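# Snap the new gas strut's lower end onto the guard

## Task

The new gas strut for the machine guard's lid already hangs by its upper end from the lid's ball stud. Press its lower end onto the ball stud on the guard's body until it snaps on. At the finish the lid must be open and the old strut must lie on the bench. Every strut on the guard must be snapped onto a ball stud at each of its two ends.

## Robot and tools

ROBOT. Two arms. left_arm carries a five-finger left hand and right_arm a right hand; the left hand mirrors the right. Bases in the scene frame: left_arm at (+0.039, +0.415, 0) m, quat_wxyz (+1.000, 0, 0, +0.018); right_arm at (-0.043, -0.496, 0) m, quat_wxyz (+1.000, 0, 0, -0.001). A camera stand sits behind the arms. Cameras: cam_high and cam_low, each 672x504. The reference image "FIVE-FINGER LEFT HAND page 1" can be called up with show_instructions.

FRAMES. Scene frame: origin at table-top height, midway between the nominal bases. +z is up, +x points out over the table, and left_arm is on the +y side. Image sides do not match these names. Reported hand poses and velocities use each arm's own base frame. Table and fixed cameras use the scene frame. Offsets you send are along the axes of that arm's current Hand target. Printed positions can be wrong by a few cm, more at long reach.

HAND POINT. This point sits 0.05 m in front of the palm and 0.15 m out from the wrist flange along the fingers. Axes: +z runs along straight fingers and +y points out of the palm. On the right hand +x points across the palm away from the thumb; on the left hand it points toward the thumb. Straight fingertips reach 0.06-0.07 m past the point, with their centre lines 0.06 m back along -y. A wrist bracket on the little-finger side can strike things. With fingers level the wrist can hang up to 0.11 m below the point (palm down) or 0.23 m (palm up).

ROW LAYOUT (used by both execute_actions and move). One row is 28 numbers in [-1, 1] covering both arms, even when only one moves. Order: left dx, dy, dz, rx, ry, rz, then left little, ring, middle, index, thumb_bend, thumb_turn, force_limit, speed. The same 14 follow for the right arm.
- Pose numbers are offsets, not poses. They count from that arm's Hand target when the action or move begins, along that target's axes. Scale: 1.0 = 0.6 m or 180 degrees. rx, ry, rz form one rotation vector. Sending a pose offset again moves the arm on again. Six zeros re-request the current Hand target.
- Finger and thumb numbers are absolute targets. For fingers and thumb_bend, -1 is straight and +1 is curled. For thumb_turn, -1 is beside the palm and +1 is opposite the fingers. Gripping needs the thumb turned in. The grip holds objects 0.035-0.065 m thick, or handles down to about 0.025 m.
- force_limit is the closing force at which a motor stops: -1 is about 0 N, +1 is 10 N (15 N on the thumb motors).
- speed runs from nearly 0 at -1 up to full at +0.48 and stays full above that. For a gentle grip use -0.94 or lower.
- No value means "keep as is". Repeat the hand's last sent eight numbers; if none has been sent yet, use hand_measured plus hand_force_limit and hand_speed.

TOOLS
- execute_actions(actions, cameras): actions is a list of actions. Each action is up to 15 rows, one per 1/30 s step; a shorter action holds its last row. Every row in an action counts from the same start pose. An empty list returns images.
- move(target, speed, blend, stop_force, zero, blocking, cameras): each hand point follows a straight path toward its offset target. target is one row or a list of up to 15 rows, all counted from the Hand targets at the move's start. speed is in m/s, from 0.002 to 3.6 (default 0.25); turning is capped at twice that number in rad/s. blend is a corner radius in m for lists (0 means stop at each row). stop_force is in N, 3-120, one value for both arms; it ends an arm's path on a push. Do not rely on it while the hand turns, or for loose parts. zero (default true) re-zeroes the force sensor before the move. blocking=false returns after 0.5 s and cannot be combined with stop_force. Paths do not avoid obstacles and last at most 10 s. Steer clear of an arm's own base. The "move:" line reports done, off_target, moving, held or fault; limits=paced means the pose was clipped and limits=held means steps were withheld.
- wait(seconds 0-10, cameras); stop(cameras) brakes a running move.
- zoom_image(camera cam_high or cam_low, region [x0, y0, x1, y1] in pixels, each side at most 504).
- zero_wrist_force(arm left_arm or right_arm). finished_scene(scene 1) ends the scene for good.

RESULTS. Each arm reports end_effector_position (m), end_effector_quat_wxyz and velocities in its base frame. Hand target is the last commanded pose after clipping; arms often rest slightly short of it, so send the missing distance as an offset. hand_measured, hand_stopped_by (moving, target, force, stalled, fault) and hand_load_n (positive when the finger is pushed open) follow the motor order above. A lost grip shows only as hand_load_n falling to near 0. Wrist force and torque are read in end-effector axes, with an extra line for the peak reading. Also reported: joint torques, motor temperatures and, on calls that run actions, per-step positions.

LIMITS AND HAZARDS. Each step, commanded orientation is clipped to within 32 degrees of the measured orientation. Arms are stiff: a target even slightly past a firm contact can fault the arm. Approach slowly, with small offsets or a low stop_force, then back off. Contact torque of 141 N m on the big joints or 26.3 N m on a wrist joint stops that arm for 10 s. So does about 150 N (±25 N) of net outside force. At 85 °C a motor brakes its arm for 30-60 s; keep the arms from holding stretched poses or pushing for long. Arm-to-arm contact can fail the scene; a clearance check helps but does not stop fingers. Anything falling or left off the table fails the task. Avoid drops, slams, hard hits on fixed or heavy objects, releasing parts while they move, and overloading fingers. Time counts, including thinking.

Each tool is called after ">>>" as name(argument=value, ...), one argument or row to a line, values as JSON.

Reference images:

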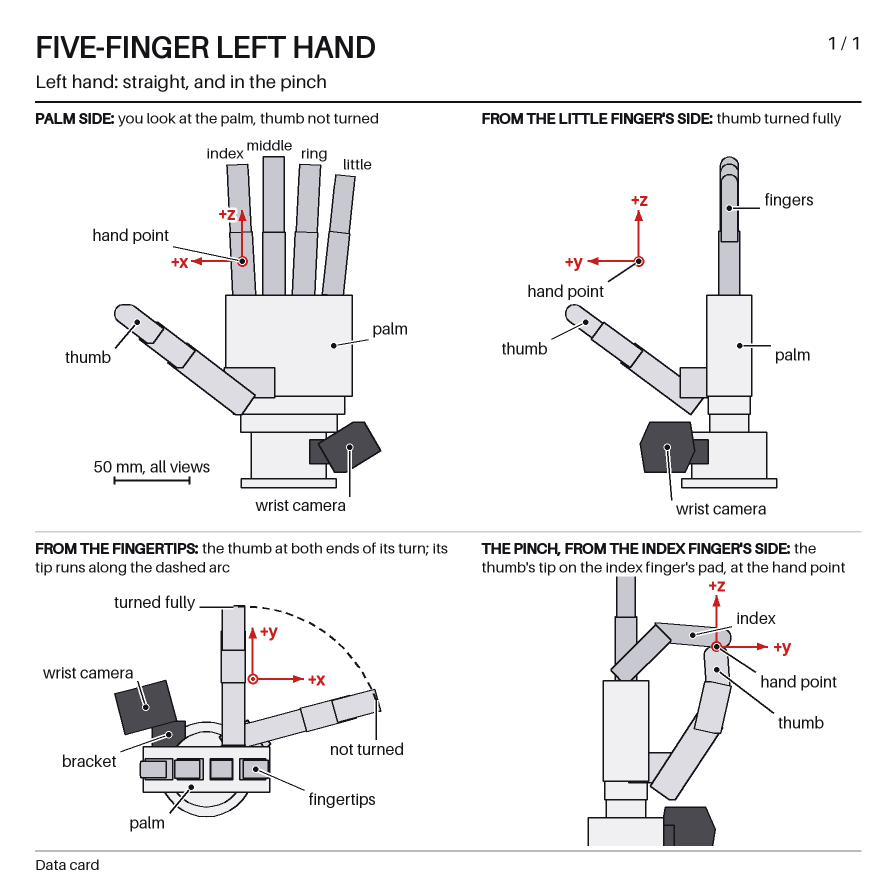

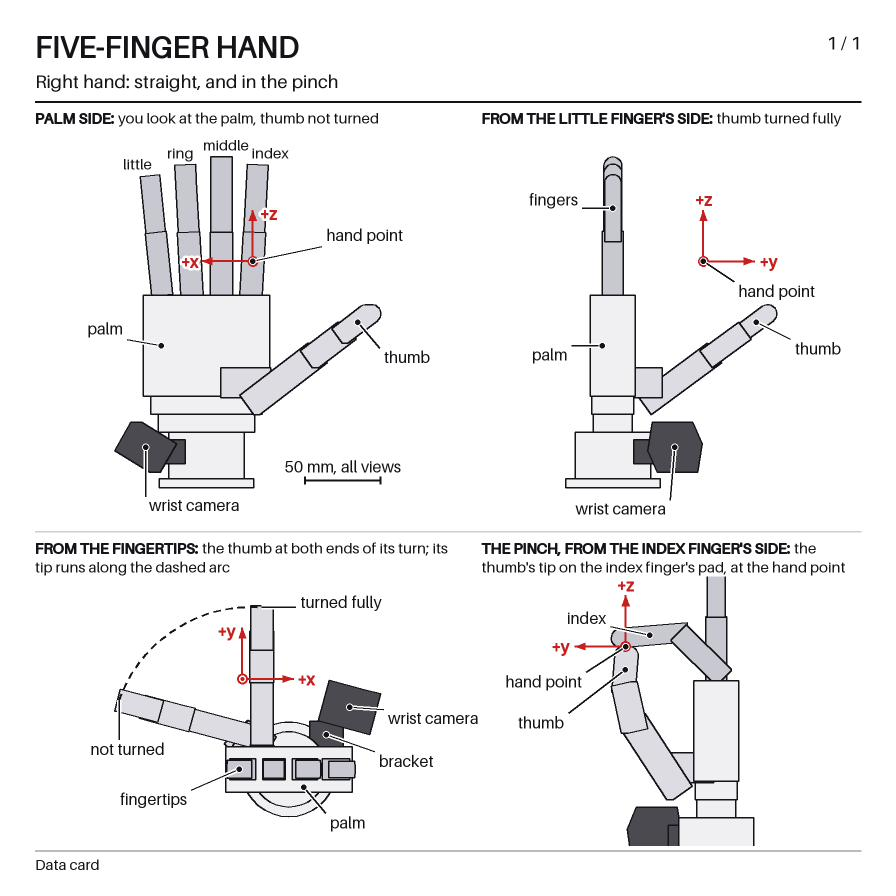

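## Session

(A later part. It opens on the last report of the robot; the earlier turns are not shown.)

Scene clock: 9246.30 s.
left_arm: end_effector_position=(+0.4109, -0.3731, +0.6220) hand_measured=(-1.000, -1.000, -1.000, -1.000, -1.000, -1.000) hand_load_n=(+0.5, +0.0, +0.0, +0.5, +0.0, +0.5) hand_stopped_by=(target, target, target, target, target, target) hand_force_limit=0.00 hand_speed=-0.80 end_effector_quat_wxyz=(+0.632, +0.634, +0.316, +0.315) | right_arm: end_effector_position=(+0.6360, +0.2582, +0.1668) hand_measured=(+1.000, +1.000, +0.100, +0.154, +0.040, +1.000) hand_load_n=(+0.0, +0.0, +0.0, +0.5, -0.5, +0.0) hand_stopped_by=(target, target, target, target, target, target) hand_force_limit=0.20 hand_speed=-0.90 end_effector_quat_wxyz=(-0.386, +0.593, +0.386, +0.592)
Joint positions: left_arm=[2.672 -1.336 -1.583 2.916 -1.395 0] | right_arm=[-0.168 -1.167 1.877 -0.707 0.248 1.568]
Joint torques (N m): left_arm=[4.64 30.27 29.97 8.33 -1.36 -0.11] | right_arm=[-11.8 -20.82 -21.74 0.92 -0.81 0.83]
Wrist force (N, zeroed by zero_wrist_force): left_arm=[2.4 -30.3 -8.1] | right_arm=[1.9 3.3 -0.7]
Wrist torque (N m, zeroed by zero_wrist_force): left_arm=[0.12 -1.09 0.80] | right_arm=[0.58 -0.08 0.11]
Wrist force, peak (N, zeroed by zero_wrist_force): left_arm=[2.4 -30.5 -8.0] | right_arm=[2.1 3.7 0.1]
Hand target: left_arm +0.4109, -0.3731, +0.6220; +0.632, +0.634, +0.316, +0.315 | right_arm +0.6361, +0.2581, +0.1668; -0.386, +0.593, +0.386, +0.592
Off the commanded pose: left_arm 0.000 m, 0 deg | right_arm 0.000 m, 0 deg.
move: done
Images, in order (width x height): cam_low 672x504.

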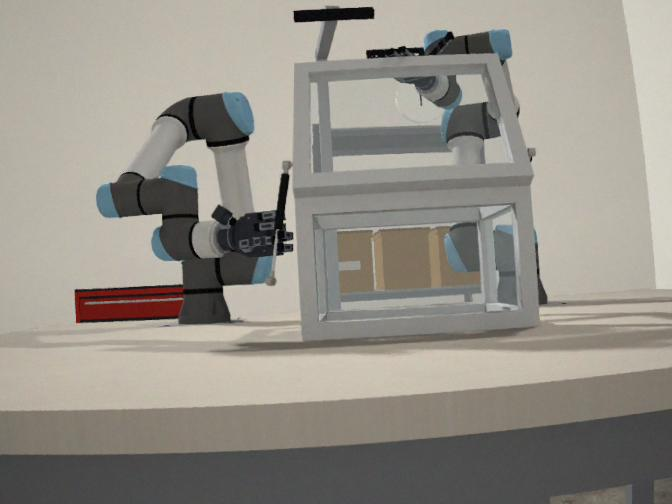

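>>> execute_actions(
  actions=[
    [[0,0,0,0,0,0,-1,-1,-1,-1,-1,-1,0,-0.8,0,0,0,0,0,0,1,1,0.6,0.65,0.04,1,0.4,-0.9]],
    [[0,0,0,0,0,0,-1,-1,-1,-1,-1,-1,0,-0.8,0,0,0,0,0,0,1,1,0.6,0.65,0.04,1,0.4,-0.9]],
    [[0,0,0,0,0,0,-1,-1,-1,-1,-1,-1,0,-0.8,0,0,0,0,0,0,1,1,0.6,0.65,0.04,1,0.4,-0.9]],
  ],
)

>>> move(
  target=[0,0,0,0,0,0,-1,-1,-1,-1,-1,-1,0,-0.8,0,0,0,0.2667,0,0,1,1,0.6,0.65,0.04,1,0.4,-0.9],
  speed=0.1,
  cameras=["cam_low"],
)

>>> zoom_image(
  camera="cam_low",
  region=[255, 262, 291, 298],
)

Scene clock: 9253.70 s.
left_arm: end_effector_position=(+0.4109, -0.3731, +0.6220) hand_measured=(-1.000, -1.000, -1.000, -1.000, -1.000, -1.000) hand_load_n=(+0.5, +0.0, +0.0, +0.5, +0.0, +0.0) hand_stopped_by=(target, target, target, target, target, target) hand_force_limit=0.00 hand_speed=-0.80 end_effector_quat_wxyz=(+0.632, +0.634, +0.316, +0.315) | right_arm: end_effector_position=(+0.6361, +0.2581, +0.1668) hand_measured=(+1.000, +1.000, +0.134, +0.178, +0.040, +1.000) hand_load_n=(+0.0, +0.0, +10.0, +8.5, -2.5, +0.0) hand_stopped_by=(target, target, force, force, target, target) hand_force_limit=0.40 hand_speed=-0.90 end_effector_quat_wxyz=(-0.386, +0.593, +0.386, +0.592)
Joint positions: left_arm=[2.672 -1.336 -1.583 2.916 -1.395 0] | right_arm=[-0.168 -1.167 1.877 -0.706 0.248 1.568]
Joint torques (N m): left_arm=[4.95 30.2 29.8 8.31 -1.38 -0.06] | right_arm=[-12.15 -20.77 -15.24 1.61 0.32 -0.81]
Wrist force (N, zeroed by zero_wrist_force): left_arm=[1.9 -30.1 -7.7] | right_arm=[5.0 2.7 0.5]
Wrist torque (N m, zeroed by zero_wrist_force): left_arm=[0.11 -1.10 0.78] | right_arm=[0.56 -0.15 0.08]
Wrist force, peak (N, zeroed by zero_wrist_force): left_arm=[2.4 -30.6 -7.9] | right_arm=[5.3 2.8 0.6]
Hand target: left_arm +0.4109, -0.3731, +0.6220; +0.632, +0.634, +0.316, +0.315 | right_arm +0.6361, +0.2581, +0.1668; -0.386, +0.593, +0.386, +0.592
Off the commanded pose: left_arm 0.000 m, 0 deg | right_arm 0.000 m, 0 deg.
Step readings (end_effector_position of left_arm | right_arm):
0: (+0.4109, -0.3731, +0.6220) | (+0.6361, +0.2581, +0.1668)
1: (+0.4109, -0.3731, +0.6220) | (+0.6361, +0.2581, +0.1668)
2: (+0.4109, -0.3731, +0.6220) | (+0.6361, +0.2581, +0.1668)
4: (+0.4109, -0.3731, +0.6220) | (+0.6361, +0.2581, +0.1668)
8: (+0.4109, -0.3731, +0.6220) | (+0.6361, +0.2581, +0.1668)
15: (+0.4109, -0.3731, +0.6220) | (+0.6361, +0.2581, +0.1668)
16: (+0.4109, -0.3731, +0.6220) | (+0.6361, +0.2581, +0.1668)
17: (+0.4109, -0.3731, +0.6220) | (+0.6361, +0.2581, +0.1668)
19: (+0.4109, -0.3731, +0.6220) | (+0.6361, +0.2581, +0.1668)
23: (+0.4109, -0.3731, +0.6220) | (+0.6361, +0.2581, +0.1668)
30: (+0.4109, -0.3731, +0.6220) | (+0.6361, +0.2581, +0.1668)
31: (+0.4109, -0.3731, +0.6220) | (+0.6361, +0.2581, +0.1668)
32: (+0.4109, -0.3731, +0.6220) | (+0.6361, +0.2581, +0.1668)
34: (+0.4109, -0.3731, +0.6220) | (+0.6361, +0.2581, +0.1668)
38: (+0.4109, -0.3731, +0.6220) | (+0.6361, +0.2581, +0.1668)
45: (+0.4109, -0.3731, +0.6220) | (+0.6361, +0.2581, +0.1668)

Scene clock: 9258.30 s.
left_arm: end_effector_position=(+0.4109, -0.3731, +0.6220) hand_measured=(-1.000, -1.000, -1.000, -1.000, -1.000, -1.000) hand_load_n=(+0.5, +0.0, +0.0, +0.5, +0.0, +0.0) hand_stopped_by=(target, target, target, target, target, target) hand_force_limit=0.00 hand_speed=-0.80 end_effector_quat_wxyz=(+0.632, +0.634, +0.316, +0.315) | right_arm: end_effector_position=(+0.6360, +0.2582, +0.1667) hand_measured=(+1.000, +1.000, +0.134, +0.180, +0.040, +1.000) hand_load_n=(+0.0, +0.0, +13.0, +3.5, -3.5, -2.5) hand_stopped_by=(target, target, force, force, target, target) hand_force_limit=0.40 hand_speed=-0.90 end_effector_quat_wxyz=(+0.594, -0.385, -0.593, -0.384)
Joint positions: left_arm=[2.672 -1.336 -1.583 2.916 -1.395 0] | right_arm=[-0.189 -0.752 1.16 -0.408 -0.61 1.572]
Joint torques (N m): left_arm=[5.05 30.66 29.97 8.33 -1.36 -0.03] | right_arm=[-10.36 -60.36 -12.76 -0.71 1.21 -1.12]
Wrist force (N, zeroed by zero_wrist_force): left_arm=[2.3 -29.9 -8.1] | right_arm=[0.3 4.3 1.0]
Wrist torque (N m, zeroed by zero_wrist_force): left_arm=[0.14 -1.08 0.79] | right_arm=[0.54 -0.30 0.31]
Wrist force, peak (N, zeroed by zero_wrist_force): left_arm=[2.3 -30.6 -8.0] | right_arm=[5.3 2.5 0.7]
Hand target: left_arm +0.4109, -0.3731, +0.6220; +0.632, +0.634, +0.316, +0.315 | right_arm +0.6361, +0.2581, +0.1668; +0.594, -0.385, -0.593, -0.384
Off the commanded pose: left_arm 0.000 m, 0 deg | right_arm 0.000 m, 0 deg.
move: done
Images, in order (width x height): cam_low 672x504.

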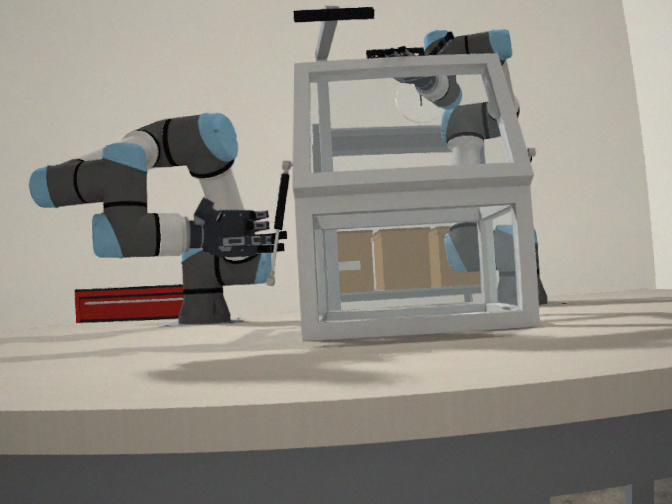

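Scaled by 14.000.

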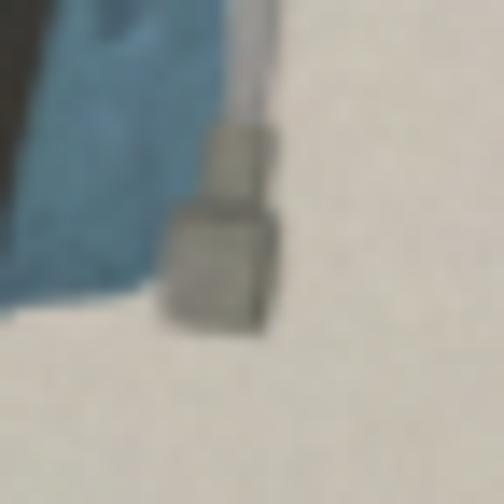

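>>> move(
  target=[0,0,0,0,0,0,-1,-1,-1,-1,-1,-1,0,-0.8,-0.0022,0.0086,0.0162,0,0,0,1,1,0.6,0.65,0.04,1,0.4,-0.9],
  speed=0.03,
  cameras=["cam_low"],
)

>>> zoom_image(
  camera="cam_low",
  region=[260, 262, 296, 298],
)

Scene clock: 9280.53 s.
left_arm: end_effector_position=(+0.4109, -0.3731, +0.6220) hand_measured=(-1.000, -1.000, -1.000, -1.000, -1.000, -1.000) hand_load_n=(+0.5, +0.0, +0.0, +1.0, +0.0, +0.0) hand_stopped_by=(target, target, target, target, target, target) hand_force_limit=0.00 hand_speed=-0.80 end_effector_quat_wxyz=(+0.632, +0.634, +0.316, +0.315) | right_arm: end_effector_position=(+0.6368, +0.2693, +0.1654) hand_measured=(+1.000, +1.000, +0.134, +0.180, +0.040, +1.000) hand_load_n=(+0.0, +0.0, +3.0, +6.0, -2.0, +0.5) hand_stopped_by=(target, target, force, force, target, target) hand_force_limit=0.40 hand_speed=-0.90 end_effector_quat_wxyz=(+0.594, -0.385, -0.593, -0.384)
Joint positions: left_arm=[2.672 -1.336 -1.583 2.916 -1.395 0] | right_arm=[-0.172 -0.749 1.157 -0.408 -0.593 1.572]
Joint torques (N m): left_arm=[5.61 30.19 29.67 8.38 -1.48 -0.07] | right_arm=[-11.31 -42.32 -22.08 -0.83 -1.47 0.63]
Wrist force (N, zeroed by zero_wrist_force): left_arm=[2.2 -30.4 -7.9] | right_arm=[1.5 3.3 -0.3]
Wrist torque (N m, zeroed by zero_wrist_force): left_arm=[0.10 -1.06 0.80] | right_arm=[0.54 -0.07 0.18]
Wrist force, peak (N, zeroed by zero_wrist_force): left_arm=[2.5 -30.5 -8.0] | right_arm=[-0.6 4.5 1.1]
Hand target: left_arm +0.4109, -0.3731, +0.6220; +0.632, +0.634, +0.316, +0.315 | right_arm +0.6368, +0.2691, +0.1654; +0.594, -0.385, -0.593, -0.384
Off the commanded pose: left_arm 0.000 m, 0 deg | right_arm 0.000 m, 0 deg.
move: done
Images, in order (width x height): cam_low 672x504.

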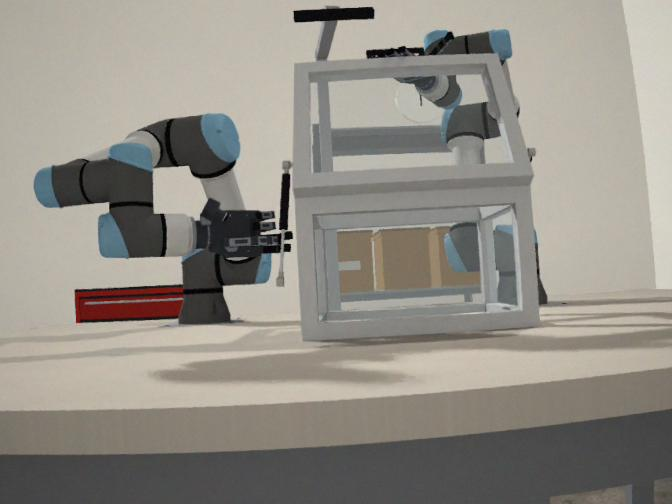

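Scaled by 14.000.

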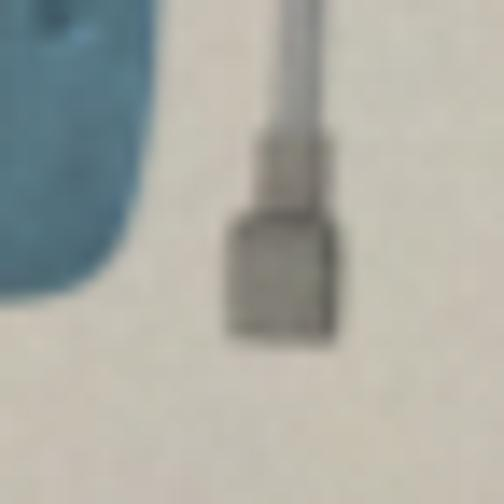

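>>> execute_actions(
  actions=[
    [[0,0,0,0,0,0,-1,-1,-1,-1,-1,-1,0,-0.8,0,0,0,0,0,0,1,1,0.61,0.66,0.028,1,0.5,-0.93]],
    [[0,0,0,0,0,0,-1,-1,-1,-1,-1,-1,0,-0.8,0,0,0,0,0,0,1,1,0.62,0.67,0.028,1,0.6,-0.93]],
    [[0,0,0,0,0,0,-1,-1,-1,-1,-1,-1,0,-0.8,0,0,0,0,0,0,1,1,0.63,0.68,0.028,1,0.7,-0.93]],
  ],
  cameras=["cam_low"],
)

>>> zoom_image(
  camera="cam_low",
  region=[260, 262, 296, 298],
)

Scene clock: 9287.37 s.
left_arm: end_effector_position=(+0.4109, -0.3731, +0.6220) hand_measured=(-1.000, -1.000, -1.000, -1.000, -1.000, -1.000) hand_load_n=(+0.5, +0.0, +0.0, +0.5, +0.0, +0.0) hand_stopped_by=(target, target, target, target, target, target) hand_force_limit=0.00 hand_speed=-0.80 end_effector_quat_wxyz=(+0.632, +0.634, +0.316, +0.315) | right_arm: end_effector_position=(+0.6368, +0.2691, +0.1654) hand_measured=(+1.000, +1.000, +0.150, +0.188, +0.030, +1.000) hand_load_n=(+0.0, +0.0, +9.0, +9.0, -4.0, +0.0) hand_stopped_by=(target, target, force, force, target, target) hand_force_limit=0.70 hand_speed=-0.93 end_effector_quat_wxyz=(+0.594, -0.385, -0.593, -0.384)
Joint positions: left_arm=[2.672 -1.336 -1.583 2.916 -1.395 0] | right_arm=[-0.172 -0.749 1.157 -0.408 -0.594 1.572]
Joint torques (N m): left_arm=[5.02 30.58 29.66 8.4 -1.35 -0.16] | right_arm=[-12.41 -58.84 -13.02 2.01 -1.09 0.24]
Wrist force (N, zeroed by zero_wrist_force): left_arm=[2.4 -30.0 -7.9] | right_arm=[1.0 3.7 0.4]
Wrist torque (N m, zeroed by zero_wrist_force): left_arm=[0.12 -1.09 0.80] | right_arm=[0.53 -0.15 0.23]
Wrist force, peak (N, zeroed by zero_wrist_force): left_arm=[2.3 -30.5 -7.9] | right_arm=[1.2 3.9 0.4]
Hand target: left_arm +0.4109, -0.3731, +0.6220; +0.632, +0.634, +0.316, +0.315 | right_arm +0.6368, +0.2691, +0.1654; +0.594, -0.385, -0.593, -0.384
Off the commanded pose: left_arm 0.000 m, 0 deg | right_arm 0.000 m, 0 deg.
Step readings (end_effector_position of left_arm | right_arm):
0: (+0.4109, -0.3731, +0.6220) | (+0.6368, +0.2691, +0.1654)
1: (+0.4109, -0.3731, +0.6220) | (+0.6368, +0.2691, +0.1654)
2: (+0.4109, -0.3731, +0.6220) | (+0.6368, +0.2691, +0.1654)
4: (+0.4109, -0.3731, +0.6220) | (+0.6368, +0.2691, +0.1654)
8: (+0.4109, -0.3731, +0.6220) | (+0.6368, +0.2691, +0.1654)
15: (+0.4109, -0.3731, +0.6220) | (+0.6368, +0.2691, +0.1654)
16: (+0.4109, -0.3731, +0.6220) | (+0.6368, +0.2691, +0.1654)
17: (+0.4109, -0.3731, +0.6220) | (+0.6368, +0.2691, +0.1654)
19: (+0.4109, -0.3731, +0.6220) | (+0.6368, +0.2691, +0.1654)
23: (+0.4109, -0.3731, +0.6220) | (+0.6368, +0.2691, +0.1654)
30: (+0.4109, -0.3731, +0.6220) | (+0.6368, +0.2691, +0.1654)
31: (+0.4109, -0.3731, +0.6220) | (+0.6368, +0.2691, +0.1654)
32: (+0.4109, -0.3731, +0.6220) | (+0.6368, +0.2691, +0.1654)
34: (+0.4109, -0.3731, +0.6220) | (+0.6368, +0.2691, +0.1654)
38: (+0.4109, -0.3731, +0.6220) | (+0.6368, +0.2691, +0.1654)
45: (+0.4109, -0.3731, +0.6220) | (+0.6368, +0.2691, +0.1654)
Images, in order (width x height): cam_low 672x504.

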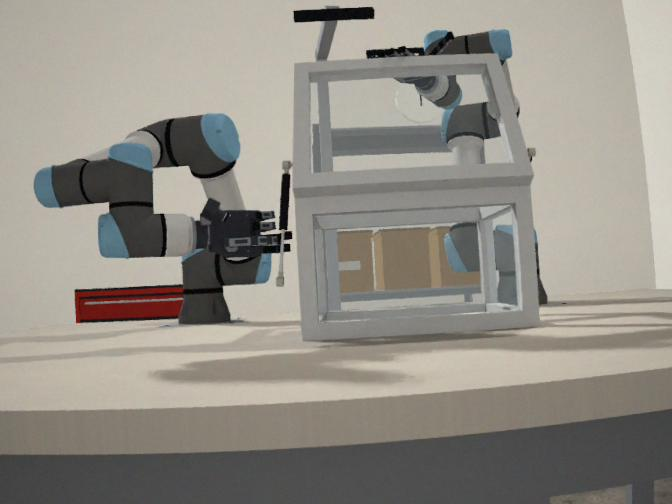

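Scaled by 14.000.

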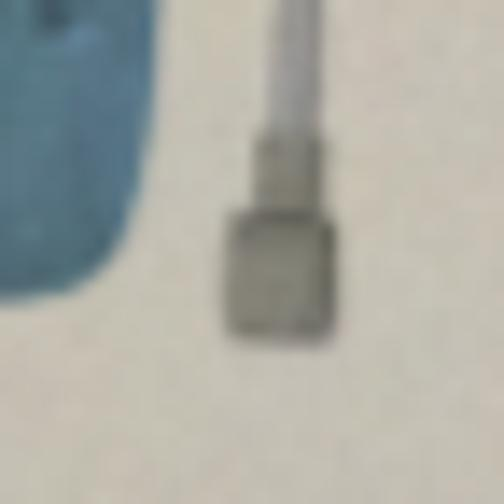

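>>> move(
  target=[
    [0,0,0,0,0,0,-1,-1,-1,-1,-1,-1,0,-0.8,0.00062,-0.03116,0.01658,0,0.02088,0.03924,1,1,0.63,0.68,0.028,1,0.7,-0.93],
    [0,0,0,0,0,0,-1,-1,-1,-1,-1,-1,0,-0.8,0.00614,-0.06192,0.03296,0,0.04176,0.07847,1,1,0.63,0.68,0.028,1,0.7,-0.93],
  ],
  speed=0.04,
  blend=0.002,
  cameras=["cam_low"],
)

>>> zoom_image(
  camera="cam_low",
  region=[225, 150, 345, 300],
)

Scene clock: 9320.30 s.
left_arm: end_effector_position=(+0.4109, -0.3731, +0.6220) hand_measured=(-1.000, -1.000, -1.000, -1.000, -1.000, -1.000) hand_load_n=(+0.5, +0.0, +0.0, +1.0, +0.0, +0.0) hand_stopped_by=(target, target, target, target, target, target) hand_force_limit=0.00 hand_speed=-0.80 end_effector_quat_wxyz=(+0.632, +0.634, +0.316, +0.315) | right_arm: end_effector_position=(+0.5947, +0.2719, +0.1692) hand_measured=(+1.000, +1.000, +0.150, +0.188, +0.030, +1.000) hand_load_n=(+0.0, +0.0, +9.0, +9.5, -3.0, +1.5) hand_stopped_by=(target, target, force, force, target, target) hand_force_limit=0.70 hand_speed=-0.93 end_effector_quat_wxyz=(+0.674, -0.429, -0.501, -0.332)
Joint positions: left_arm=[2.672 -1.336 -1.583 2.916 -1.395 0] | right_arm=[-0.178 -0.761 1.23 -0.236 -0.596 1.626]
Joint torques (N m): left_arm=[4.77 30.39 29.73 8.44 -1.46 -0.29] | right_arm=[-11.57 -55.8 -18.33 0.09 -0.36 -0.62]
Wrist force (N, zeroed by zero_wrist_force): left_arm=[2.7 -30.3 -8.4] | right_arm=[-2.7 3.7 -0.3]
Wrist torque (N m, zeroed by zero_wrist_force): left_arm=[0.13 -1.09 0.82] | right_arm=[0.50 -0.16 0.20]
Wrist force, peak (N, zeroed by zero_wrist_force): left_arm=[2.3 -30.5 -8.0] | right_arm=[-9.4 4.0 -0.9]
Hand target: left_arm +0.4109, -0.3731, +0.6220; +0.632, +0.634, +0.316, +0.315 | right_arm +0.5948, +0.2719, +0.1692; +0.674, -0.429, -0.501, -0.333
Off the commanded pose: left_arm 0.000 m, 0 deg | right_arm 0.000 m, 0 deg.
move: done
Images, in order (width x height): cam_low 672x504.

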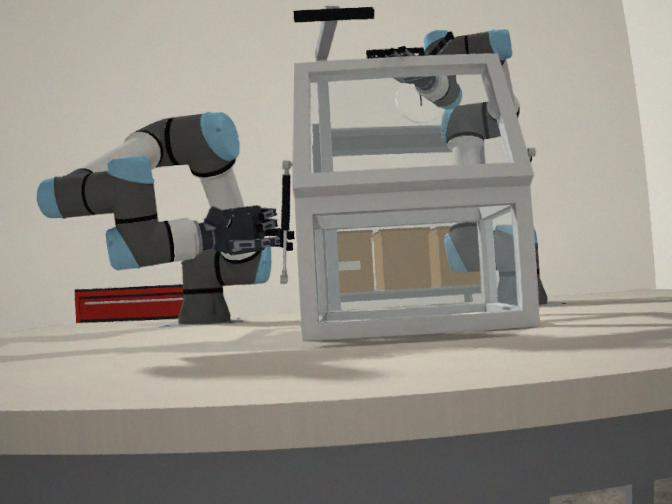

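Scaled by 3.360.

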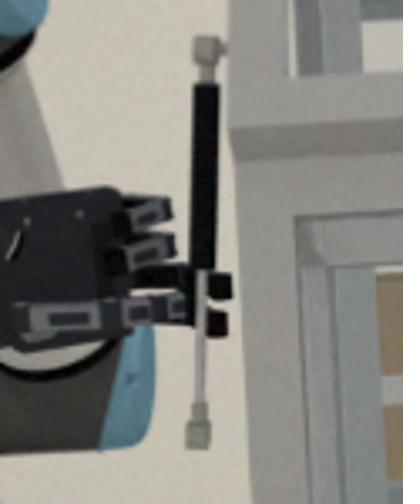

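>>> move(
  target=[
    [0,0,0,0,0,0,-1,-1,-1,-1,-1,-1,0,-0.8,-0.00081,-0.01558,0.00829,0,0.01044,0.01962,1,1,0.63,0.68,0.028,1,0.7,-0.93],
    [0,0,0,0,0,0,-1,-1,-1,-1,-1,-1,0,-0.8,0.00012,-0.03116,0.01658,0,0.02088,0.03924,1,1,0.63,0.68,0.028,1,0.7,-0.93],
    [0,0,0,0,0,0,-1,-1,-1,-1,-1,-1,0,-0.8,0.00227,-0.04662,0.02481,0,0.03132,0.05886,1,1,0.63,0.68,0.028,1,0.7,-0.93],
    [0,0,0,0,0,0,-1,-1,-1,-1,-1,-1,0,-0.8,0.00564,-0.06192,0.03296,0,0.04176,0.07847,1,1,0.63,0.68,0.028,1,0.7,-0.93],
  ],
  speed=0.04,
  blend=0.001,
  cameras=["cam_low"],
)

>>> zoom_image(
  camera="cam_low",
  region=[225, 150, 345, 300],
)

Scene clock: 9338.77 s.
left_arm: end_effector_position=(+0.4109, -0.3731, +0.6220) hand_measured=(-1.000, -1.000, -1.000, -1.000, -1.000, -1.000) hand_load_n=(+1.0, +0.0, +0.0, +0.5, +0.0, +0.0) hand_stopped_by=(target, target, target, target, target, target) hand_force_limit=0.00 hand_speed=-0.80 end_effector_quat_wxyz=(+0.632, +0.634, +0.316, +0.315) | right_arm: end_effector_position=(+0.5553, +0.2746, +0.1841) hand_measured=(+1.000, +1.000, +0.150, +0.188, +0.030, +1.000) hand_load_n=(+0.0, +0.0, +8.5, +9.5, -3.0, +1.0) hand_stopped_by=(target, target, force, force, target, target) hand_force_limit=0.70 hand_speed=-0.93 end_effector_quat_wxyz=(+0.741, -0.465, -0.399, -0.274)
Joint positions: left_arm=[2.672 -1.336 -1.583 2.916 -1.395 0] | right_arm=[-0.186 -0.785 1.313 -0.065 -0.591 1.684]
Joint torques (N m): left_arm=[4.91 30.8 30.03 8.49 -1.37 -0.3] | right_arm=[-11.37 -50.22 -17.42 0.51 0.86 -0.22]
Wrist force (N, zeroed by zero_wrist_force): left_arm=[2.2 -29.9 -8.1] | right_arm=[0.9 3.4 -0.4]
Wrist torque (N m, zeroed by zero_wrist_force): left_arm=[0.12 -1.06 0.80] | right_arm=[0.51 -0.19 0.23]
Wrist force, peak (N, zeroed by zero_wrist_force): left_arm=[2.8 -30.5 -8.4] | right_arm=[-2.7 3.9 -0.5]
Hand target: left_arm +0.4109, -0.3731, +0.6220; +0.632, +0.634, +0.316, +0.315 | right_arm +0.5554, +0.2746, +0.1841; +0.741, -0.465, -0.400, -0.275
Off the commanded pose: left_arm 0.000 m, 0 deg | right_arm 0.000 m, 0 deg.
move: done
Images, in order (width x height): cam_low 672x504.

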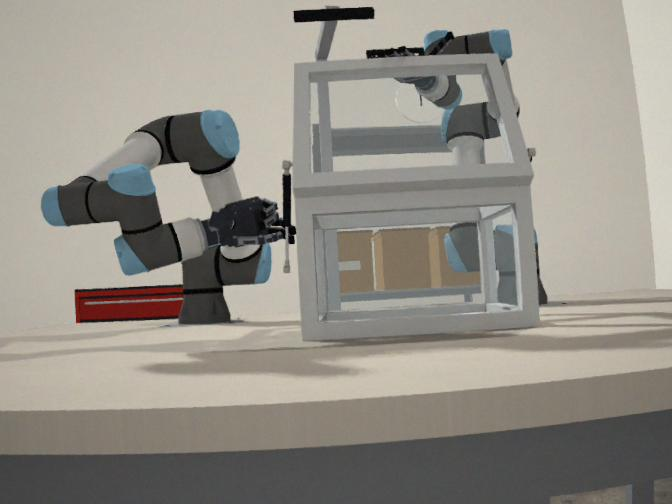

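Scaled by 3.360.

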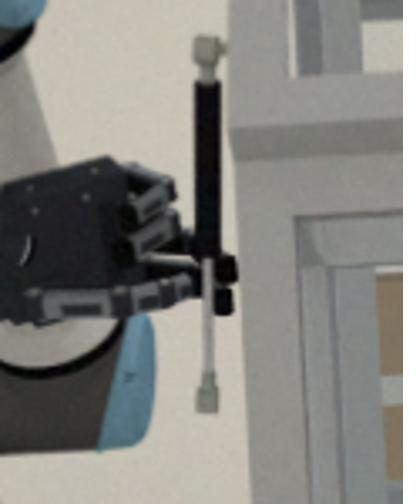

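>>> move(
  target=[
    [0,0,0,0,0,0,-1,-1,-1,-1,-1,-1,0,-0.8,-0.00041,-0.01558,0.00829,0,0.01044,0.01962,1,1,0.63,0.68,0.028,1,0.7,-0.93],
    [0,0,0,0,0,0,-1,-1,-1,-1,-1,-1,0,-0.8,0.00052,-0.03116,0.01658,0,0.02088,0.03924,1,1,0.63,0.68,0.028,1,0.7,-0.93],
    [0,0,0,0,0,0,-1,-1,-1,-1,-1,-1,0,-0.8,0.00267,-0.04662,0.02481,0,0.03132,0.05886,1,1,0.63,0.68,0.028,1,0.7,-0.93],
    [0,0,0,0,0,0,-1,-1,-1,-1,-1,-1,0,-0.8,0.00604,-0.06192,0.03296,0,0.04176,0.07847,1,1,0.63,0.68,0.028,1,0.7,-0.93],
  ],
  speed=0.04,
  blend=0.001,
  cameras=["cam_low"],
)

>>> zoom_image(
  camera="cam_low",
  region=[265, 245, 301, 281],
)

Scene clock: 9354.87 s.
left_arm: end_effector_position=(+0.4109, -0.3731, +0.6220) hand_measured=(-1.000, -1.000, -1.000, -1.000, -1.000, -1.000) hand_load_n=(+1.0, +0.0, +0.0, +1.0, +0.0, +0.0) hand_stopped_by=(target, target, target, target, target, target) hand_force_limit=0.00 hand_speed=-0.80 end_effector_quat_wxyz=(+0.632, +0.634, +0.316, +0.315) | right_arm: end_effector_position=(+0.5217, +0.2769, +0.2095) hand_measured=(+1.000, +1.000, +0.150, +0.188, +0.030, +1.000) hand_load_n=(+0.0, +0.0, +7.0, +8.5, -3.0, +0.0) hand_stopped_by=(target, target, force, force, target, target) hand_force_limit=0.70 hand_speed=-0.93 end_effector_quat_wxyz=(+0.794, -0.491, -0.290, -0.211)
Joint positions: left_arm=[2.672 -1.336 -1.583 2.916 -1.395 0] | right_arm=[-0.194 -0.819 1.396 0.114 -0.58 1.743]
Joint torques (N m): left_arm=[4.84 30.11 29.92 8.52 -1.4 -0.35] | right_arm=[-10.28 -47.78 -16.83 0.54 0.29 -0.37]
Wrist force (N, zeroed by zero_wrist_force): left_arm=[2.2 -30.2 -8.0] | right_arm=[2.0 3.0 -0.2]
Wrist torque (N m, zeroed by zero_wrist_force): left_arm=[0.13 -1.08 0.79] | right_arm=[0.43 -0.20 0.22]
Wrist force, peak (N, zeroed by zero_wrist_force): left_arm=[2.2 -30.6 -8.1] | right_arm=[1.3 3.7 -0.3]
Hand target: left_arm +0.4109, -0.3731, +0.6220; +0.632, +0.634, +0.316, +0.315 | right_arm +0.5218, +0.2769, +0.2095; +0.794, -0.491, -0.290, -0.211
Off the commanded pose: left_arm 0.000 m, 0 deg | right_arm 0.000 m, 0 deg.
move: done
Images, in order (width x height): cam_low 672x504.

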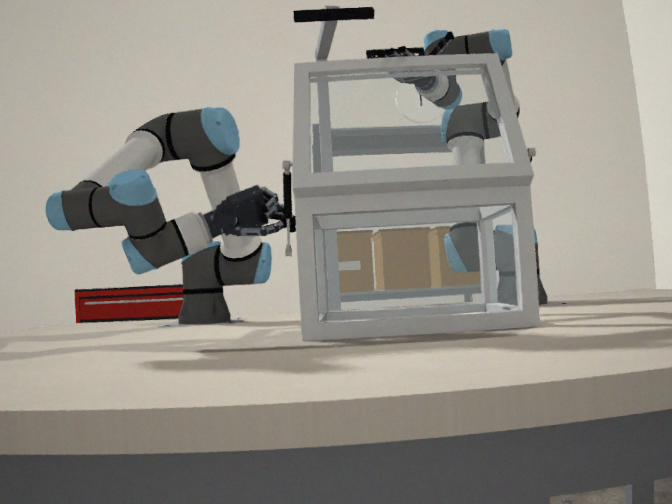

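Scaled by 14.000.

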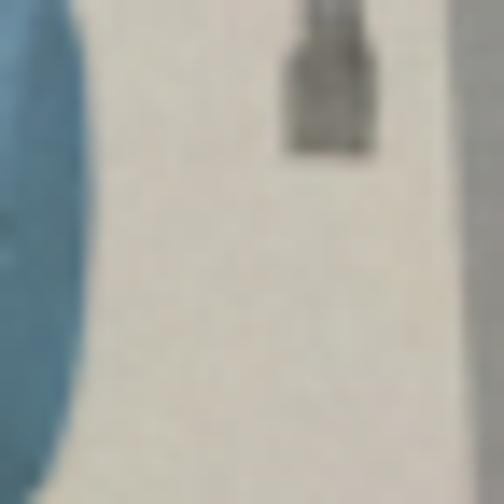

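>>> execute_actions(
  actions=[
    [[0,0,0,0,0,0,-1,-1,-1,-1,-1,-1,0,-0.8,0,0,0,0,0,0,1,1,0.64,0.69,0.028,1,0.85,-0.93]],
    [[0,0,0,0,0,0,-1,-1,-1,-1,-1,-1,0,-0.8,0,0,0,0,0,0,1,1,0.64,0.69,0.028,1,0.85,-0.93]],
  ],
)

>>> move(
  target=[
    [0,0,0,0,0,0,-1,-1,-1,-1,-1,-1,0,-0.8,-0.00036,-0.01558,0.00829,0,0.01044,0.01962,1,1,0.64,0.69,0.028,1,0.85,-0.93],
    [0,0,0,0,0,0,-1,-1,-1,-1,-1,-1,0,-0.8,0.00062,-0.03116,0.01658,0,0.02088,0.03924,1,1,0.64,0.69,0.028,1,0.85,-0.93],
    [0,0,0,0,0,0,-1,-1,-1,-1,-1,-1,0,-0.8,0.00277,-0.04662,0.02481,0,0.03132,0.05886,1,1,0.64,0.69,0.028,1,0.85,-0.93],
  ],
  speed=0.04,
  blend=0.001,
  cameras=["all"],
)

>>> zoom_image(
  camera="cam_low",
  region=[270, 205, 318, 253],
)

>>> zoom_image(
  camera="cam_low",
  region=[225, 150, 345, 300],
)

Scene clock: 9364.50 s.
left_arm: end_effector_position=(+0.4109, -0.3731, +0.6220) hand_measured=(-1.000, -1.000, -1.000, -1.000, -1.000, -1.000) hand_load_n=(+1.0, +0.0, +0.0, +0.5, +0.0, +0.0) hand_stopped_by=(target, target, target, target, target, target) hand_force_limit=0.00 hand_speed=-0.80 end_effector_quat_wxyz=(+0.632, +0.634, +0.316, +0.315) | right_arm: end_effector_position=(+0.5218, +0.2769, +0.2095) hand_measured=(+1.000, +1.000, +0.160, +0.192, +0.030, +1.000) hand_load_n=(+0.0, +0.0, +12.0, +9.5, -4.0, +0.0) hand_stopped_by=(target, target, force, force, target, target) hand_force_limit=0.85 hand_speed=-0.93 end_effector_quat_wxyz=(+0.794, -0.491, -0.290, -0.211)
Joint positions: left_arm=[2.672 -1.336 -1.583 2.916 -1.395 0] | right_arm=[-0.194 -0.819 1.396 0.114 -0.58 1.743]
Joint torques (N m): left_arm=[4.75 30.76 29.93 8.58 -1.46 -0.28] | right_arm=[11.29 -34.12 -20.91 0.85 -2.72 -0.58]
Wrist force (N, zeroed by zero_wrist_force): left_arm=[2.4 -30.3 -7.9] | right_arm=[1.2 2.9 0.1]
Wrist torque (N m, zeroed by zero_wrist_force): left_arm=[0.11 -1.11 0.80] | right_arm=[0.40 -0.23 0.22]
Wrist force, peak (N, zeroed by zero_wrist_force): left_arm=[2.3 -30.5 -8.0] | right_arm=[2.2 3.0 -0.2]
Hand target: left_arm +0.4109, -0.3731, +0.6220; +0.632, +0.634, +0.316, +0.315 | right_arm +0.5218, +0.2769, +0.2095; +0.794, -0.491, -0.290, -0.211
Off the commanded pose: left_arm 0.000 m, 0 deg | right_arm 0.000 m, 0 deg.
Step readings (end_effector_position of left_arm | right_arm):
0: (+0.4109, -0.3731, +0.6220) | (+0.5218, +0.2769, +0.2095)
1: (+0.4109, -0.3731, +0.6220) | (+0.5218, +0.2769, +0.2095)
2: (+0.4109, -0.3731, +0.6220) | (+0.5218, +0.2769, +0.2095)
4: (+0.4109, -0.3731, +0.6220) | (+0.5218, +0.2769, +0.2095)
8: (+0.4109, -0.3731, +0.6220) | (+0.5218, +0.2769, +0.2095)
15: (+0.4109, -0.3731, +0.6220) | (+0.5218, +0.2769, +0.2095)
16: (+0.4109, -0.3731, +0.6220) | (+0.5218, +0.2769, +0.2095)
17: (+0.4109, -0.3731, +0.6220) | (+0.5218, +0.2769, +0.2095)
19: (+0.4109, -0.3731, +0.6220) | (+0.5218, +0.2769, +0.2095)
23: (+0.4109, -0.3731, +0.6220) | (+0.5218, +0.2769, +0.2095)
30: (+0.4109, -0.3731, +0.6220) | (+0.5218, +0.2769, +0.2095)

Scene clock: 9367.40 s.
left_arm: end_effector_position=(+0.4109, -0.3731, +0.6220) hand_measured=(-1.000, -1.000, -1.000, -1.000, -1.000, -1.000) hand_load_n=(+0.5, +0.0, +0.0, +1.0, +0.0, +0.0) hand_stopped_by=(target, target, target, target, target, target) hand_force_limit=0.00 hand_speed=-0.80 end_effector_quat_wxyz=(+0.632, +0.634, +0.316, +0.315) | right_arm: end_effector_position=(+0.5018, +0.2783, +0.2342) hand_measured=(+1.000, +1.000, +0.160, +0.192, +0.030, +1.000) hand_load_n=(+0.0, +0.0, +11.5, +9.5, -4.0, +0.0) hand_stopped_by=(target, target, force, force, target, target) hand_force_limit=0.85 hand_speed=-0.93 end_effector_quat_wxyz=(+0.823, -0.505, -0.204, -0.161)
Joint positions: left_arm=[2.672 -1.336 -1.583 2.916 -1.395 0] | right_arm=[-0.2 -0.85 1.454 0.258 -0.565 1.786]
Joint torques (N m): left_arm=[4.81 30.32 30.22 8.46 -1.52 -0.42] | right_arm=[-9.82 -43.95 -15.11 0.56 -0.23 -0.1]
Wrist force (N, zeroed by zero_wrist_force): left_arm=[2.3 -30.5 -8.1] | right_arm=[1.9 3.0 -0.3]
Wrist torque (N m, zeroed by zero_wrist_force): left_arm=[0.11 -1.11 0.80] | right_arm=[0.42 -0.20 0.24]
Wrist force, peak (N, zeroed by zero_wrist_force): left_arm=[2.4 -30.5 -7.9] | right_arm=[1.8 3.2 -0.3]
Hand target: left_arm +0.4109, -0.3731, +0.6220; +0.632, +0.634, +0.316, +0.315 | right_arm +0.5019, +0.2783, +0.2342; +0.823, -0.505, -0.204, -0.161
Off the commanded pose: left_arm 0.000 m, 0 deg | right_arm 0.000 m, 0 deg.
move: done

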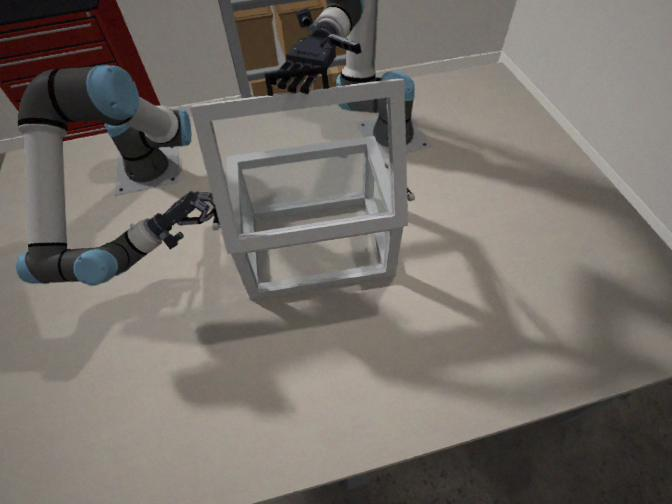

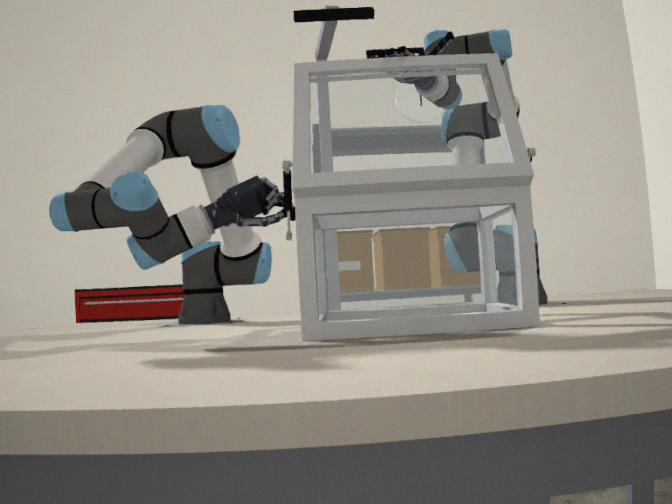

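Scaled by 10.500.

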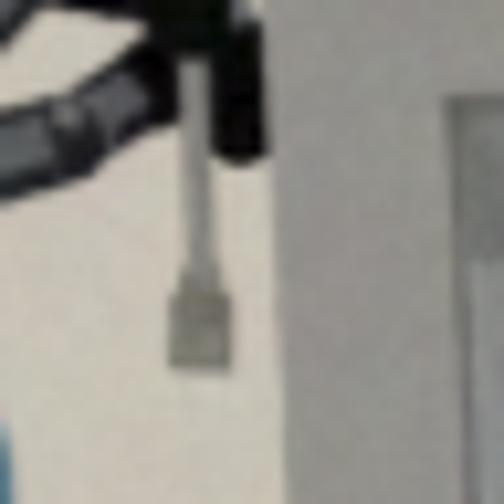

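Scaled by 3.360.

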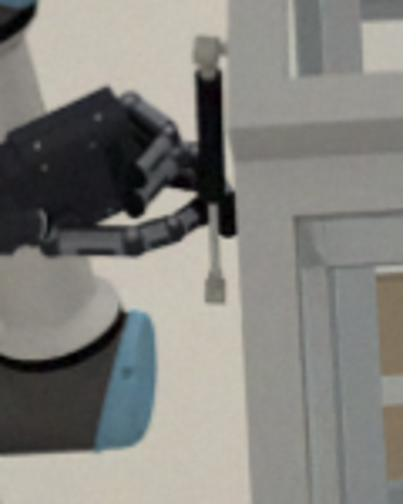

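>>> move(
  target=[
    [0,0,0,0,0,0,-1,-1,-1,-1,-1,-1,0,-0.8,-0.00031,-0.01558,0.00829,0,0.01044,0.01962,1,1,0.64,0.69,0.028,1,0.85,-0.93],
    [0,0,0,0,0,0,-1,-1,-1,-1,-1,-1,0,-0.8,0.00043,-0.02921,0.01555,0,0.01958,0.03678,1,1,0.64,0.69,0.028,1,0.85,-0.93],
  ],
  speed=0.03,
  blend=0.001,
  cameras=["all"],
)

>>> zoom_image(
  camera="cam_low",
  region=[276, 200, 312, 236],
)

>>> zoom_image(
  camera="cam_low",
  region=[225, 150, 345, 300],
)

Scene clock: 9380.93 s.
left_arm: end_effector_position=(+0.4109, -0.3731, +0.6220) hand_measured=(-1.000, -1.000, -1.000, -1.000, -1.000, -1.000) hand_load_n=(+1.0, +0.0, +0.0, +0.5, +0.0, +0.0) hand_stopped_by=(target, target, target, target, target, target) hand_force_limit=0.00 hand_speed=-0.80 end_effector_quat_wxyz=(+0.632, +0.634, +0.316, +0.315) | right_arm: end_effector_position=(+0.4922, +0.2790, +0.2516) hand_measured=(+1.000, +1.000, +0.160, +0.192, +0.030, +1.000) hand_load_n=(+0.0, +0.0, +12.0, +9.5, -4.0, -0.5) hand_stopped_by=(target, target, force, force, target, target) hand_force_limit=0.85 hand_speed=-0.93 end_effector_quat_wxyz=(+0.837, -0.511, -0.149, -0.129)
Joint positions: left_arm=[2.672 -1.336 -1.583 2.916 -1.395 0] | right_arm=[-0.204 -0.87 1.487 0.353 -0.554 1.812]
Joint torques (N m): left_arm=[5.15 30.45 30.43 8.57 -1.47 -0.36] | right_arm=[-11.24 -45.33 -12.26 0.4 -0.23 0.62]
Wrist force (N, zeroed by zero_wrist_force): left_arm=[2.1 -30.4 -8.3] | right_arm=[6.3 2.8 0.6]
Wrist torque (N m, zeroed by zero_wrist_force): left_arm=[0.14 -1.10 0.80] | right_arm=[0.37 -0.21 0.26]
Wrist force, peak (N, zeroed by zero_wrist_force): left_arm=[2.2 -30.5 -8.3] | right_arm=[6.3 3.0 0.5]
Hand target: left_arm +0.4109, -0.3731, +0.6220; +0.632, +0.634, +0.316, +0.315 | right_arm +0.4922, +0.2790, +0.2515; +0.837, -0.511, -0.150, -0.129
Off the commanded pose: left_arm 0.000 m, 0 deg | right_arm 0.000 m, 0 deg.
move: done

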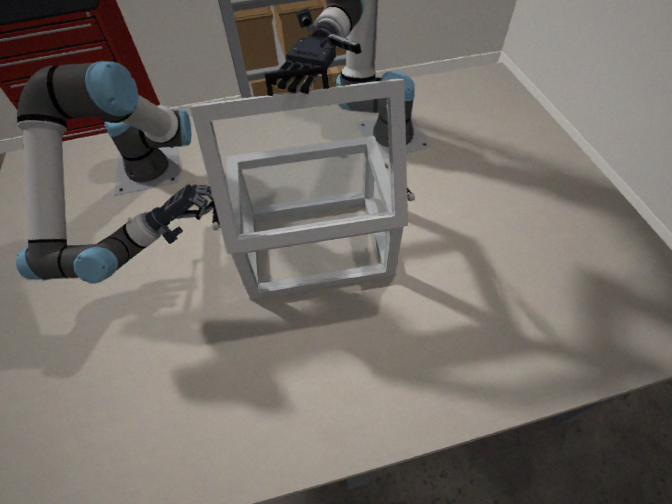

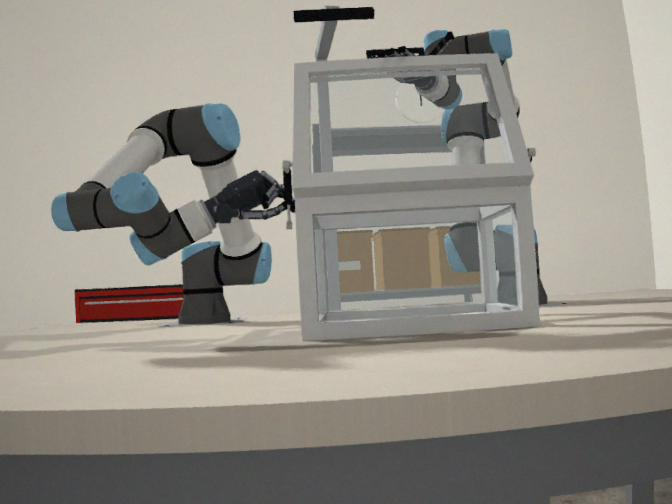

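Scaled by 14.000.

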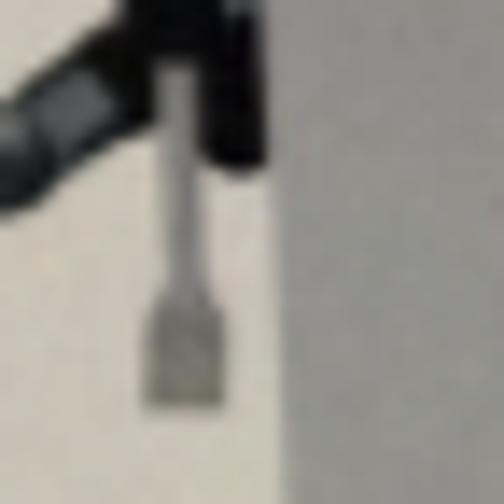

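Scaled by 3.360.

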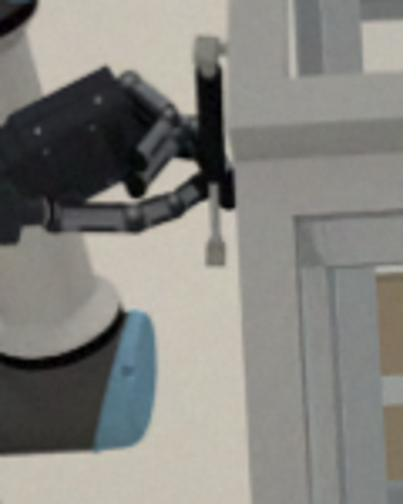

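>>> move(
  target=[0,0,0,0,0,0,-1,-1,-1,-1,-1,-1,0,-0.8,0.0001,-0.00682,0.00363,0,0.00457,0.00858,1,1,0.64,0.69,0.028,1,0.85,-0.93],
  speed=0.03,
  cameras=["cam_low"],
)

>>> zoom_image(
  camera="cam_low",
  region=[276, 200, 306, 230],
)

Scene clock: 9410.77 s.
left_arm: end_effector_position=(+0.4109, -0.3731, +0.6220) hand_measured=(-1.000, -1.000, -1.000, -1.000, -1.000, -1.000) hand_load_n=(+0.5, +0.0, +0.0, +1.0, +0.0, +0.0) hand_stopped_by=(target, target, target, target, target, target) hand_force_limit=0.00 hand_speed=-0.80 end_effector_quat_wxyz=(+0.632, +0.634, +0.316, +0.315) | right_arm: end_effector_position=(+0.4905, +0.2791, +0.2559) hand_measured=(+1.000, +1.000, +0.160, +0.192, +0.030, +1.000) hand_load_n=(+0.0, +0.0, +11.5, +10.0, -3.5, +0.0) hand_stopped_by=(target, target, force, force, target, target) hand_force_limit=0.85 hand_speed=-0.93 end_effector_quat_wxyz=(+0.840, -0.512, -0.136, -0.121)
Joint positions: left_arm=[2.672 -1.336 -1.583 2.916 -1.395 0] | right_arm=[-0.205 -0.874 1.493 0.376 -0.551 1.818]
Joint torques (N m): left_arm=[4.98 30.26 30.06 8.59 -1.38 -0.41] | right_arm=[-13.24 -46.72 -10.99 0.63 -0.06 0.45]
Wrist force (N, zeroed by zero_wrist_force): left_arm=[2.3 -30.1 -8.0] | right_arm=[0.9 2.9 0.0]
Wrist torque (N m, zeroed by zero_wrist_force): left_arm=[0.11 -1.08 0.80] | right_arm=[0.39 -0.17 0.26]
Wrist force, peak (N, zeroed by zero_wrist_force): left_arm=[2.1 -30.7 -8.5] | right_arm=[7.2 2.8 0.6]
Hand target: left_arm +0.4109, -0.3731, +0.6220; +0.632, +0.634, +0.316, +0.315 | right_arm +0.4905, +0.2791, +0.2558; +0.840, -0.512, -0.137, -0.121
Off the commanded pose: left_arm 0.000 m, 0 deg | right_arm 0.000 m, 0 deg.
move: done
Images, in order (width x height): cam_low 672x504.

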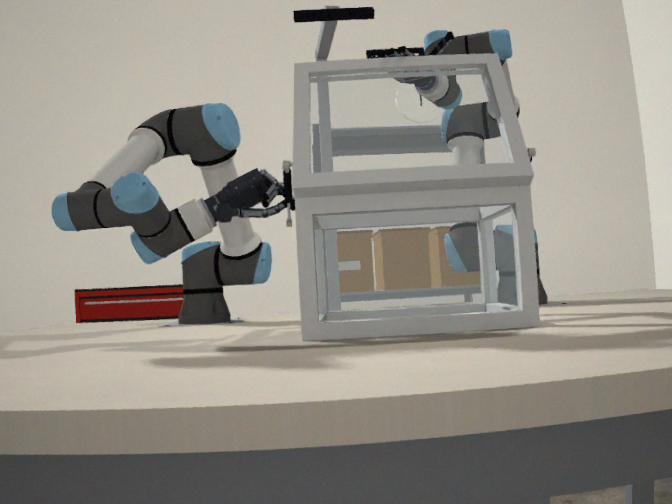

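Scaled by 16.800.

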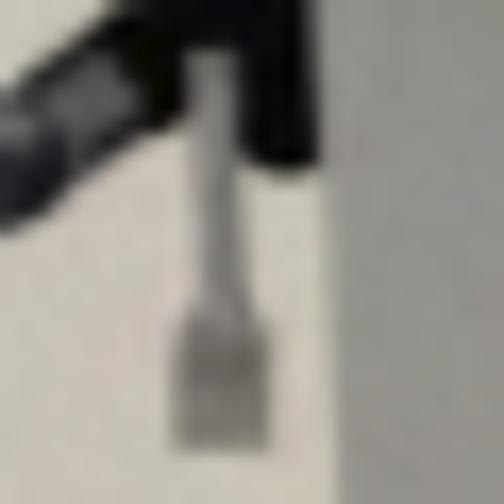

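>>> move(
  target=[0,0,0,0,0,0,-1,-1,-1,-1,-1,-1,0,-0.8,-0.0003,0.00587,0.01104,0,0.01422,-0.00757,1,1,0.64,0.69,0.028,1,0.85,-0.93],
  speed=0.015,
  cameras=["cam_low"],
)

>>> zoom_image(
  camera="cam_low",
  region=[276, 200, 306, 230],
)

Scene clock: 9428.33 s.
left_arm: end_effector_position=(+0.4109, -0.3731, +0.6220) hand_measured=(-1.000, -1.000, -1.000, -1.000, -1.000, -1.000) hand_load_n=(+1.0, +0.0, +0.0, +1.0, +0.0, +0.0) hand_stopped_by=(target, target, target, target, target, target) hand_force_limit=0.00 hand_speed=-0.80 end_effector_quat_wxyz=(+0.632, +0.634, +0.316, +0.315) | right_arm: end_effector_position=(+0.4908, +0.2866, +0.2557) hand_measured=(+1.000, +1.000, +0.160, +0.194, +0.030, +1.000) hand_load_n=(+0.0, +0.0, +0.0, +0.0, +0.0, +0.5) hand_stopped_by=(target, target, force, force, target, target) hand_force_limit=0.85 hand_speed=-0.93 end_effector_quat_wxyz=(+0.841, -0.507, -0.124, -0.142)
Joint positions: left_arm=[2.672 -1.336 -1.583 2.916 -1.395 0] | right_arm=[-0.196 -0.868 1.524 0.438 -0.538 1.706]
Joint torques (N m): left_arm=[4.83 31.3 30.31 8.68 -1.38 -0.48] | right_arm=[7.97 -33.87 -13.89 0.7 -0.4 1.19]
Wrist force (N, zeroed by zero_wrist_force): left_arm=[2.3 -30.2 -7.9] | right_arm=[1.5 1.4 -0.5]
Wrist torque (N m, zeroed by zero_wrist_force): left_arm=[0.13 -1.09 0.79] | right_arm=[0.36 -0.04 0.22]
Wrist force, peak (N, zeroed by zero_wrist_force): left_arm=[2.5 -30.5 -7.9] | right_arm=[1.8 3.1 -0.1]
Hand target: left_arm +0.4109, -0.3731, +0.6220; +0.632, +0.634, +0.316, +0.315 | right_arm +0.4908, +0.2866, +0.2557; +0.841, -0.507, -0.124, -0.142
Off the commanded pose: left_arm 0.000 m, 0 deg | right_arm 0.000 m, 0 deg.
move: done
Images, in order (width x height): cam_low 672x504.

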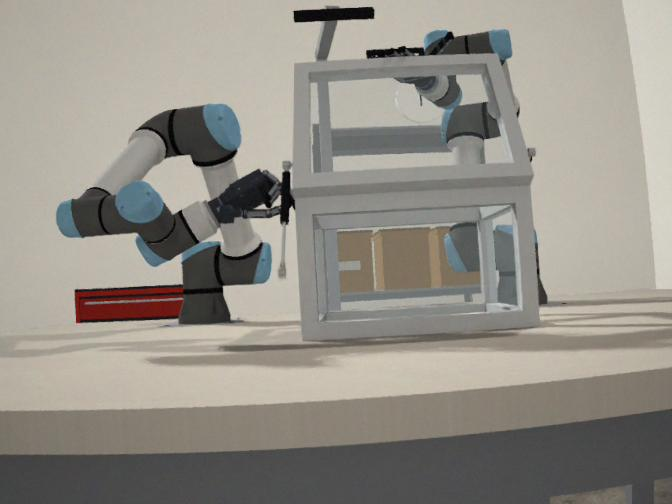

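Scaled by 16.800.

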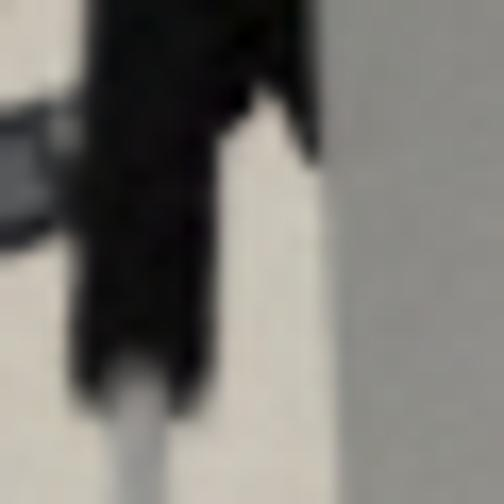

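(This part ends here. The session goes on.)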